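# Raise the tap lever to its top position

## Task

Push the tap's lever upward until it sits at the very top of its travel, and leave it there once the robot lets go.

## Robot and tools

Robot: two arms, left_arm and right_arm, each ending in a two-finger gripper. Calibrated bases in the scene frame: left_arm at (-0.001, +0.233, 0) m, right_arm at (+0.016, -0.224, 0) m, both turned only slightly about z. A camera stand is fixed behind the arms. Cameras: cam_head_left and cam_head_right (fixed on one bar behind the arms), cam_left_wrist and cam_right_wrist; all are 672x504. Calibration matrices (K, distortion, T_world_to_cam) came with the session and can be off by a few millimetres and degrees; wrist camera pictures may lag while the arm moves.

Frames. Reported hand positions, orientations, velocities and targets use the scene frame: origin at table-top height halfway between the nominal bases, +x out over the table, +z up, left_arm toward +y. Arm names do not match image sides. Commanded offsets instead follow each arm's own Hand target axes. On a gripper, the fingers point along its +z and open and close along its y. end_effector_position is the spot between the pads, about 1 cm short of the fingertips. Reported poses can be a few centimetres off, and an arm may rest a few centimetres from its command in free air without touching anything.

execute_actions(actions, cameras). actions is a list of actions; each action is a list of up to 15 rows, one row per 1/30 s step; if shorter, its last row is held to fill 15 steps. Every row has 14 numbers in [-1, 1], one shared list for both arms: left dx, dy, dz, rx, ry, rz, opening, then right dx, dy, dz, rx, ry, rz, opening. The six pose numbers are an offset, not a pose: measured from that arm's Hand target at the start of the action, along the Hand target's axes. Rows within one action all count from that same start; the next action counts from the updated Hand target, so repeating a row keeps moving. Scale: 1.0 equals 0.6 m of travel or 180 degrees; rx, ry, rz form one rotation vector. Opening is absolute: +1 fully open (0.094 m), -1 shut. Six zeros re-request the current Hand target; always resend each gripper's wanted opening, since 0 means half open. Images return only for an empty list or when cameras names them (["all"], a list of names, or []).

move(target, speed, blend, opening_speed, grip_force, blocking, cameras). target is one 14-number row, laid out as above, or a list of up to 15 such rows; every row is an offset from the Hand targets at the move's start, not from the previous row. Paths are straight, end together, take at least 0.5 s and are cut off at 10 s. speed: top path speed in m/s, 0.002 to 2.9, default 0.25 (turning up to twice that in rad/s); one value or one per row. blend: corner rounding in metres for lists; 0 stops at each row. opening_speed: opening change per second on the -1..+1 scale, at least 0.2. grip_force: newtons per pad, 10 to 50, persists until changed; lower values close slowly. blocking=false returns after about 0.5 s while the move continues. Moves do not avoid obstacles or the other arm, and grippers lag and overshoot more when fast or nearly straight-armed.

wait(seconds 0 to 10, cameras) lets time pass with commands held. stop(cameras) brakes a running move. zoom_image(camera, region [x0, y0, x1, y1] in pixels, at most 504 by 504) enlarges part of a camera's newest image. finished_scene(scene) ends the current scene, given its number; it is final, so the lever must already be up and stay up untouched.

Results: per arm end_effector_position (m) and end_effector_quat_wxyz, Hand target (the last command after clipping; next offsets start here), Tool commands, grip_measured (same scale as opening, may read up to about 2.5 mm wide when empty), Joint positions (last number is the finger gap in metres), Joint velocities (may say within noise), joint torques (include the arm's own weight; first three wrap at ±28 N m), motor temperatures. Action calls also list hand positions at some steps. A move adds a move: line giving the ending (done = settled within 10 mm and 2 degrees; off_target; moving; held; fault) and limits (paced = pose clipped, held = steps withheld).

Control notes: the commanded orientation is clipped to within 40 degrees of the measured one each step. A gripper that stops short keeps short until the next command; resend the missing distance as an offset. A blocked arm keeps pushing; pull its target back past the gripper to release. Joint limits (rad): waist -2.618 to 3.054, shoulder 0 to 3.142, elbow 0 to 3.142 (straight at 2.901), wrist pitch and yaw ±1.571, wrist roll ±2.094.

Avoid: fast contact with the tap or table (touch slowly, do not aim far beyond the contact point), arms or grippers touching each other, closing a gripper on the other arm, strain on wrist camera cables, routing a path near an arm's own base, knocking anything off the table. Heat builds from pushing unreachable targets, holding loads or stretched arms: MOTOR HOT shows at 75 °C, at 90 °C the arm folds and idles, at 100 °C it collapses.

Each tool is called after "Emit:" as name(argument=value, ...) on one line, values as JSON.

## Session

Emit:
execute_actions(actions=[])

Emit:
zoom_image(camera="cam_head_left", region=[250, 130, 410, 280])

Emit:
zoom_image(camera="cam_head_right", region=[270, 130, 430, 280])

Scene clock: 0.00 s.
left_arm: end_effector_position=(+0.2484, +0.0706, +0.3838) grip_measured=+1.000 end_effector_quat_wxyz=(+0.651, +0.025, +0.758, -0.024) | right_arm: end_effector_position=(+0.2704, -0.1369, +0.2928) grip_measured=+1.000 end_effector_quat_wxyz=(+0.496, -0.181, +0.839, -0.133)
Joint positions: left_arm=[-1.112 0.952 1.113 -0.465 -1.038 -0.267 0.094] | right_arm=[0.833 0.864 1.041 -0.844 0.703 -0.003 0.094]
Joint velocities: within noise
Joint torques (N m): no reading
Motor temperatures (°C): left_arm=[31 28 32 31 29 28 27] | right_arm=[28 28 28 28 28 27 28]
Heat: left arm: 32 °C; right arm: 28 °C.
Hand target: left_arm +0.2476, +0.0734, +0.3902; +0.655, +0.018, +0.755, -0.029 | right_arm +0.2696, -0.1388, +0.2968; +0.500, -0.177, +0.837, -0.133
Tool commands: left_gripper/opening=+1.0 right_gripper/opening=+1.0
camera_calibration:
cam_left_wrist: T_world_to_cam=[[-0.0348127, -0.999308, 0.0130693, 0.0751808], [-0.569487, 0.0090894, -0.82195, 0.492004], [0.821263, -0.0360571, -0.56941, 0.101134], [0, 0, 0, 1]] pos_world=[0.19975, 0.0743034, 0.461006]
cam_right_wrist: T_world_to_cam=[[0.174566, -0.898009, 0.403866, -0.287612], [-0.775103, -0.378277, -0.506084, 0.342751], [0.607241, -0.224693, -0.762084, 0.113415], [0, 0, 0, 1]] pos_world=[0.247005, -0.103139, 0.376049]

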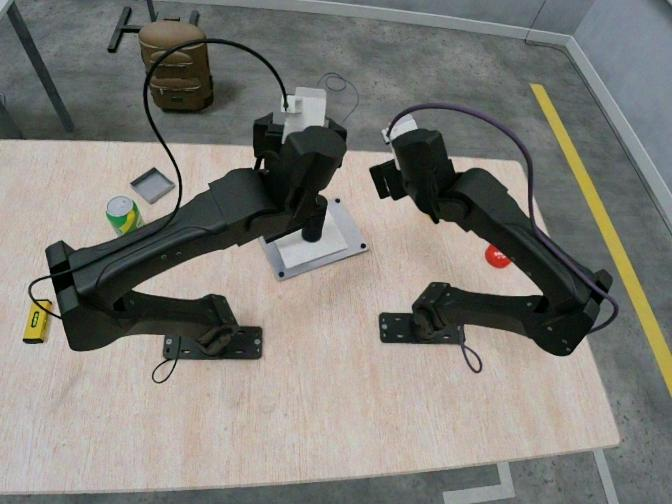

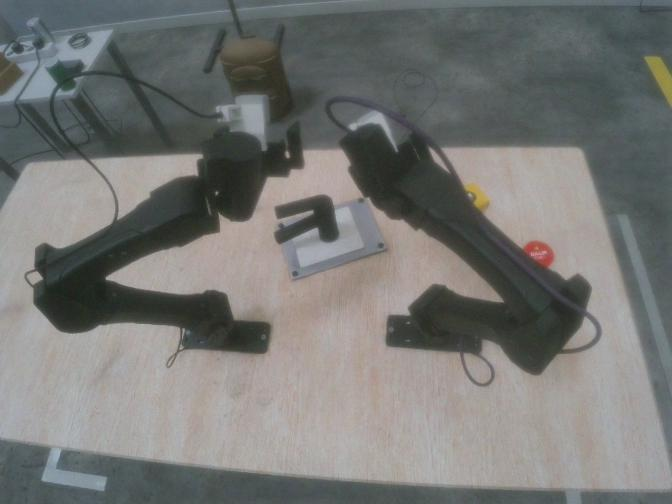

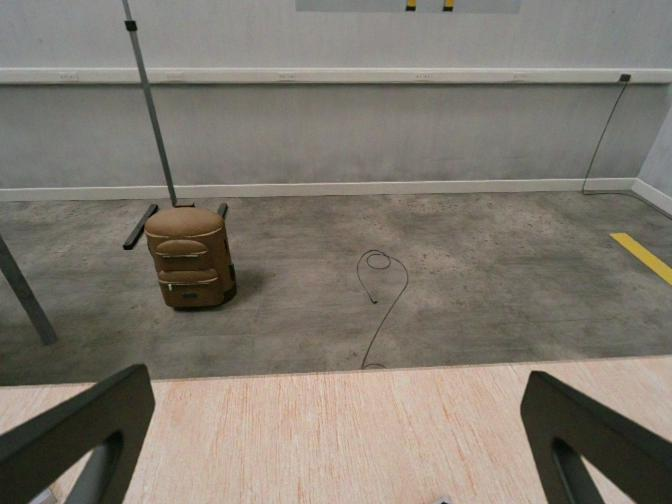

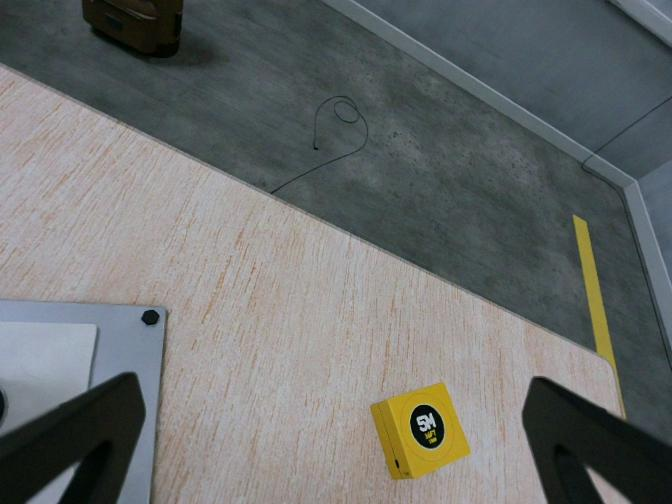

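Scaled by 3.150 from the camera's 672x504 image, which has a finer 960x720 frame.

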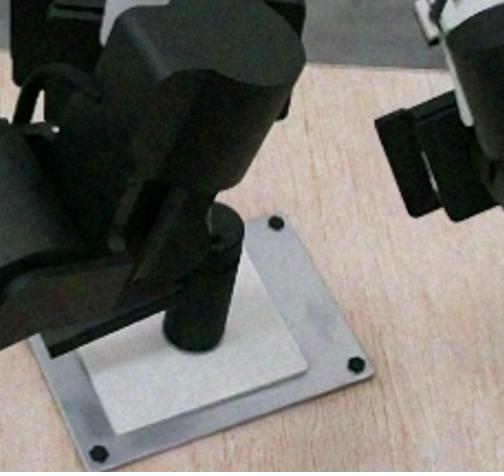

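Scaled by 3.150 from the camera's 672x504 image, which has a finer 960x720 frame.

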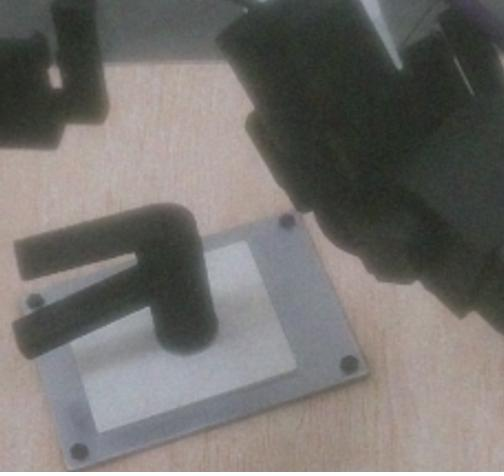

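Emit:
move(target=[[0.076,0.405,0.119,0,0,0,1,-0.079,0.069,-0.044,-0.157,0.032,-0.14,1],[0.076,0.405,0.119,0,0,0,1,-0.05,0.4085,0.0097,-0.392,0.08,-0.351,1]], blend=0.03, speed=0.3, cameras=["cam_right_wrist","cam_head_left"])

Scene clock: 26.10 s.
left_arm: end_effector_position=(+0.3269, +0.3099, +0.3278) grip_measured=+1.000 end_effector_quat_wxyz=(+0.650, +0.012, +0.759, -0.031) | right_arm: end_effector_position=(+0.2497, +0.0914, +0.2163) grip_measured=+1.000 end_effector_quat_wxyz=(-0.091, +0.782, -0.609, -0.096)
Joint positions: left_arm=[0.542 0.903 0.831 -0.111 0.58 0.07 0.094] | right_arm=[0.895 1.938 2.082 -1.543 -0.205 -0.962 0.094]
Joint torques (N m): left_arm=[0.51 -1.24 8.18 1.82 0.2 0.06] | right_arm=[0.1 -8.43 6.83 0.59 -0.28 -0.09]
Motor temperatures (°C): left_arm=[31 29 33 37 29 28 27] | right_arm=[28 28 30 30 28 27 28]
Heat: left arm: 37 °C; right arm: 30 °C.
Hand target: left_arm +0.3274, +0.3105, +0.3301; +0.655, +0.018, +0.755, -0.029 | right_arm +0.2477, +0.0950, +0.2200; -0.080, +0.787, -0.603, -0.104
Off the commanded pose: left_arm 0.002 m, 1 deg | right_arm 0.005 m, 2 deg.
joint sent to its limit (right arm) — joint 4 (wrist pitch), lower limit. The joint targets still meet the commanded pose.
move: done
camera_calibration:
cam_right_wrist: T_world_to_cam=[[0.969636, 0.24328, 0.0249199, -0.268971], [0.23532, -0.955907, 0.17569, 0.0273701], [0.0665629, -0.164491, -0.98413, 0.296478], [0, 0, 0, 1]] pos_world=[0.234629, 0.140366, 0.293667]
Images, in order (width x height): cam_head_left 672x504, cam_right_wrist 672x504.

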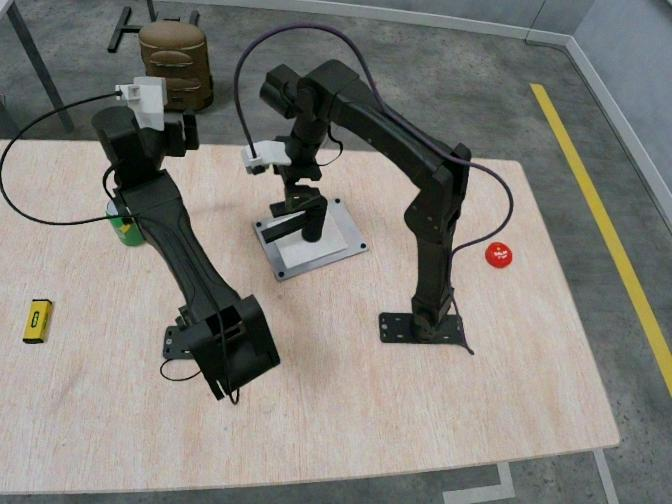

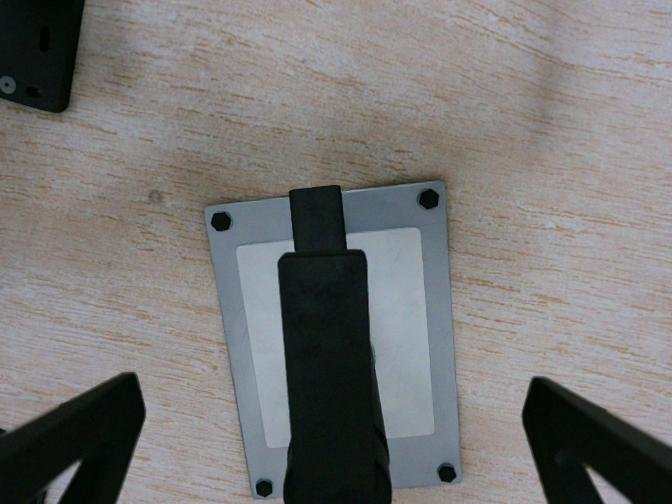

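Emit:
move(target=[[0,0,0,0,0,0,1,0.0283,0.0058,0.113,0,0,-0.019,1],[0,0,0,0,0,0,1,0.0283,0.0058,0.113,0,0,-0.019,-0.5]], speed=0.12, opening_speed=0.8, cameras=["cam_right_wrist","cam_head_left"])

Scene clock: 44.10 s.
left_arm: end_effector_position=(+0.3269, +0.3099, +0.3278) grip_measured=+1.000 end_effector_quat_wxyz=(+0.650, +0.012, +0.759, -0.031) | right_arm: end_effector_position=(+0.2461, +0.0926, +0.1404) grip_measured=-0.351 end_effector_quat_wxyz=(-0.064, +0.802, -0.586, -0.098)
Joint positions: left_arm=[0.542 0.903 0.831 -0.111 0.58 0.07 0.094] | right_arm=[0.903 1.922 1.757 -1.295 -0.207 -1.022 0.03]
Joint torques (N m): left_arm=[0.53 -1.24 8.18 1.83 0.2 0.06] | right_arm=[0.18 -12.1 4.48 0.83 -0.25 -0.08]
Heat: left arm: 40 °C; right arm: 31 °C.
Hand target: left_arm +0.3274, +0.3105, +0.3301; +0.655, +0.018, +0.755, -0.029 | right_arm +0.2440, +0.0953, +0.1501; -0.083, +0.805, -0.579, -0.102
Off the commanded pose: left_arm 0.002 m, 1 deg | right_arm 0.010 m, 2 deg.
move: done; target 2's new opening was sent with right_arm's hand 0.011 m and 2 deg from that target
camera_calibration:
cam_right_wrist: T_world_to_cam=[[0.951637, 0.306947, -0.0130254, -0.260061], [0.302957, -0.930536, 0.205718, 0.0194769], [0.0510239, -0.199715, -0.978525, 0.228448], [0, 0, 0, 1]] pos_world=[0.229927, 0.143574, 0.216148]
Images, in order (width x height): cam_head_left 672x504, cam_right_wrist 672x504.

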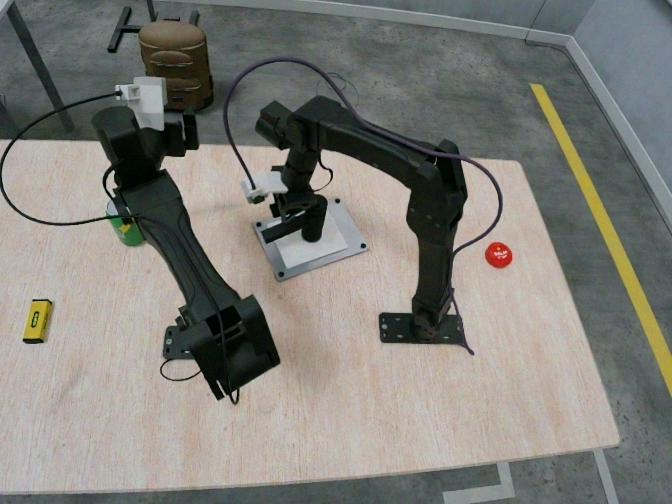

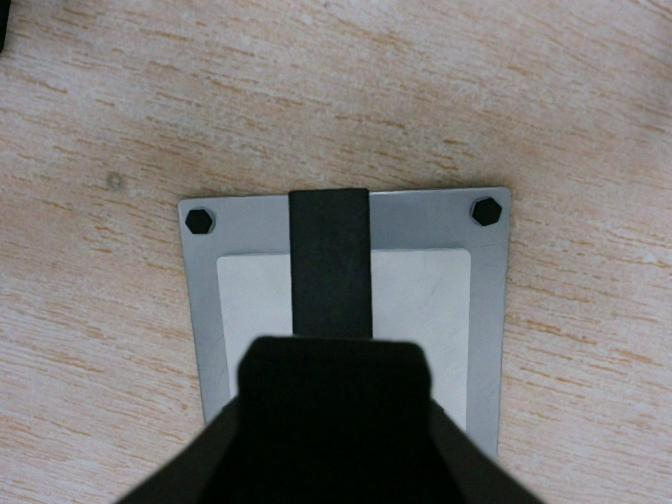

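Emit:
move(target=[[0,0,0,0,0,0,1,-0.005,0,-0.064,0,-0.083,0,-0.5],[0,0,0,0,0,0,1,0.0197,0,-0.136,0,-0.183,0,-0.5]], speed=0.08, blend=0.01, cameras=["cam_right_wrist","cam_head_left"])

Scene clock: 50.63 s.
left_arm: end_effector_position=(+0.3269, +0.3099, +0.3278) grip_measured=+1.000 end_effector_quat_wxyz=(+0.650, +0.012, +0.759, -0.031) | right_arm: end_effector_position=(+0.2448, +0.0863, +0.1727) grip_measured=-0.352 end_effector_quat_wxyz=(-0.183, +0.757, -0.538, -0.323)
Joint positions: left_arm=[0.542 0.903 0.831 -0.111 0.58 0.07 0.094] | right_arm=[0.667 1.8 1.548 -1.156 -0.746 -1.231 0.03]
Joint torques (N m): left_arm=[0.54 -1.25 8.16 1.82 0.2 0.06] | right_arm=[-5.91 -18.09 7.01 0.2 -1.09 -0.39]
Heat: left arm: 40 °C; right arm: 31 °C.
Hand target: left_arm +0.3274, +0.3105, +0.3301; +0.655, +0.018, +0.755, -0.029 | right_arm +0.2531, +0.0639, +0.2258; -0.244, +0.743, -0.532, -0.326
Off the commanded pose: left_arm 0.002 m, 1 deg | right_arm 0.058 m, 7 deg.
move: off_target (right_arm)
camera_calibration:
cam_right_wrist: T_world_to_cam=[[0.93208, 0.355482, -0.0697062, -0.246065], [0.318372, -0.895666, -0.310517, 0.0897254], [-0.172817, 0.267235, -0.948008, 0.268237], [0, 0, 0, 1]] pos_world=[0.247143, 0.0961534, 0.265]
Images, in order (width x height): cam_head_left 672x504, cam_right_wrist 672x504.

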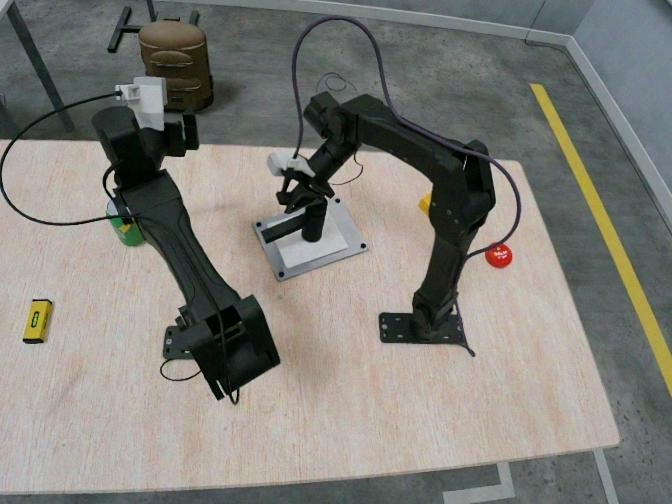

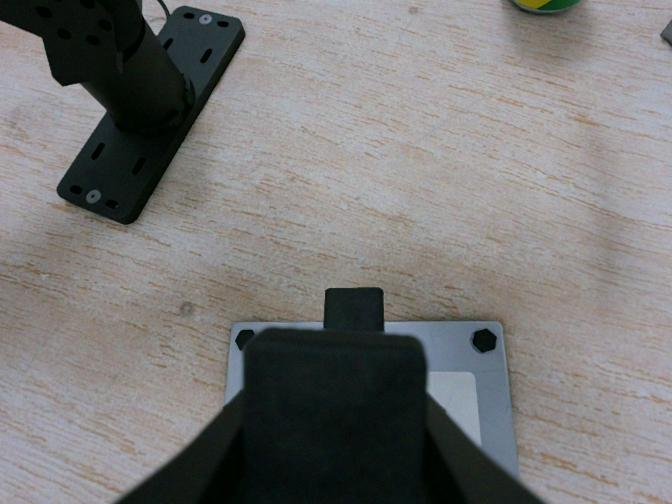

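Emit:
move(target=[[0,0,0,0,0,0,1,0.0363,0.002,0.084,0,0.025,0,-0.5],[0,0,0,0,0,0,1,0.0363,0.002,0.084,0,0.025,0,1],[0,0,0,0,0,0,1,-0.009,0,-0.053,0,0.025,0,1]], speed=0.1, opening_speed=1.5, cameras=["cam_right_wrist","cam_head_left"])

Emit:
zoom_image(camera="cam_head_left", region=[230, 130, 390, 280])

Scene clock: 61.77 s.
left_arm: end_effector_position=(+0.3269, +0.3099, +0.3278) grip_measured=+1.000 end_effector_quat_wxyz=(+0.650, +0.012, +0.759, -0.031) | right_arm: end_effector_position=(+0.2594, +0.0422, +0.2433) grip_measured=+0.998 end_effector_quat_wxyz=(-0.215, +0.755, -0.549, -0.287)
Joint positions: left_arm=[0.542 0.903 0.831 -0.111 0.58 0.07 0.094] | right_arm=[0.55 1.732 1.762 -1.43 -0.717 -1.328 0.094]
Joint torques (N m): left_arm=[0.54 -1.24 8.17 1.83 0.21 0.06] | right_arm=[-0.38 -7.17 6.87 0.55 -0.68 -0.2]
Heat: left arm: 41 °C; right arm: 32 °C.
Hand target: left_arm +0.3274, +0.3105, +0.3301; +0.655, +0.018, +0.755, -0.029 | right_arm +0.2590, +0.0449, +0.2511; -0.223, +0.755, -0.541, -0.296
Off the commanded pose: left_arm 0.002 m, 1 deg | right_arm 0.008 m, 2 deg.
move: done
camera_calibration:
cam_right_wrist: T_world_to_cam=[[0.951438, 0.307705, 0.00912029, -0.261263], [0.297179, -0.910357, -0.287985, 0.0682358], [-0.0803116, 0.27671, -0.957592, 0.327343], [0, 0, 0, 1]] pos_world=[0.254587, 0.0519317, 0.335495]
Images, in order (width x height): cam_head_left 672x504, cam_right_wrist 672x504.

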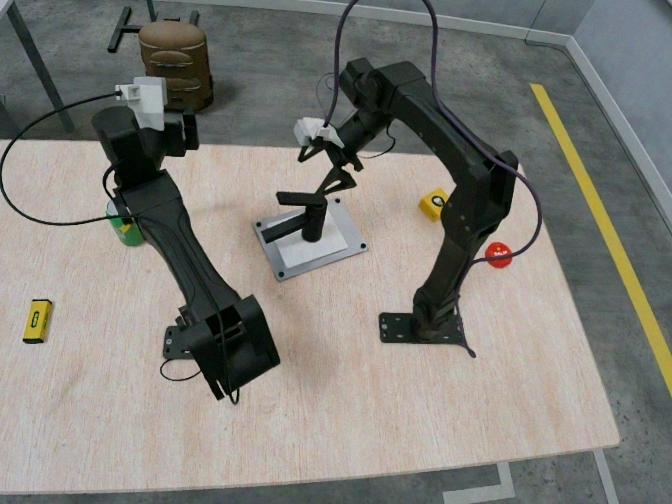

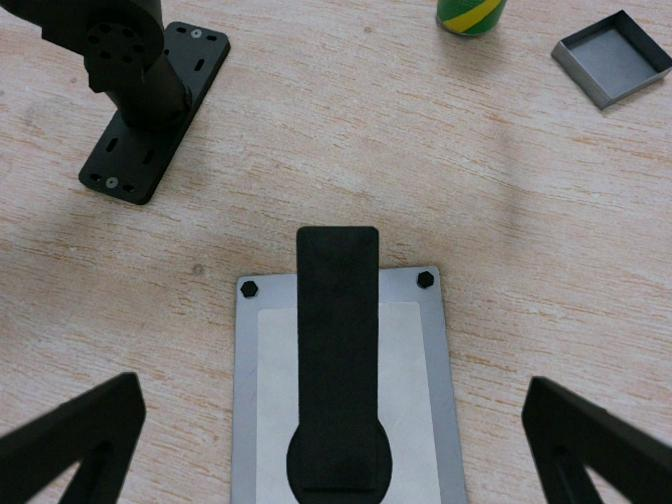

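Scaled by 3.150 from the camera's 672x504 image, which has a finer 960x720 frame.

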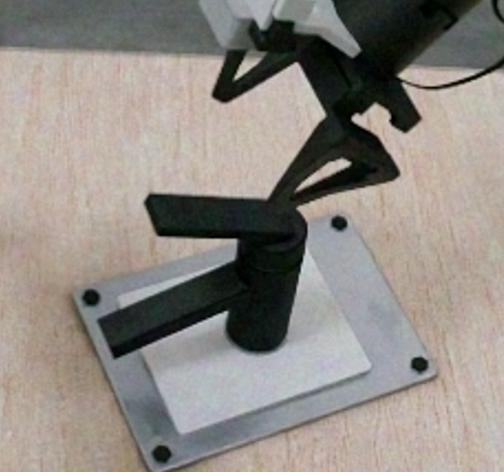

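Emit:
finished_scene(scene=3)

The scene is finished: the task was done.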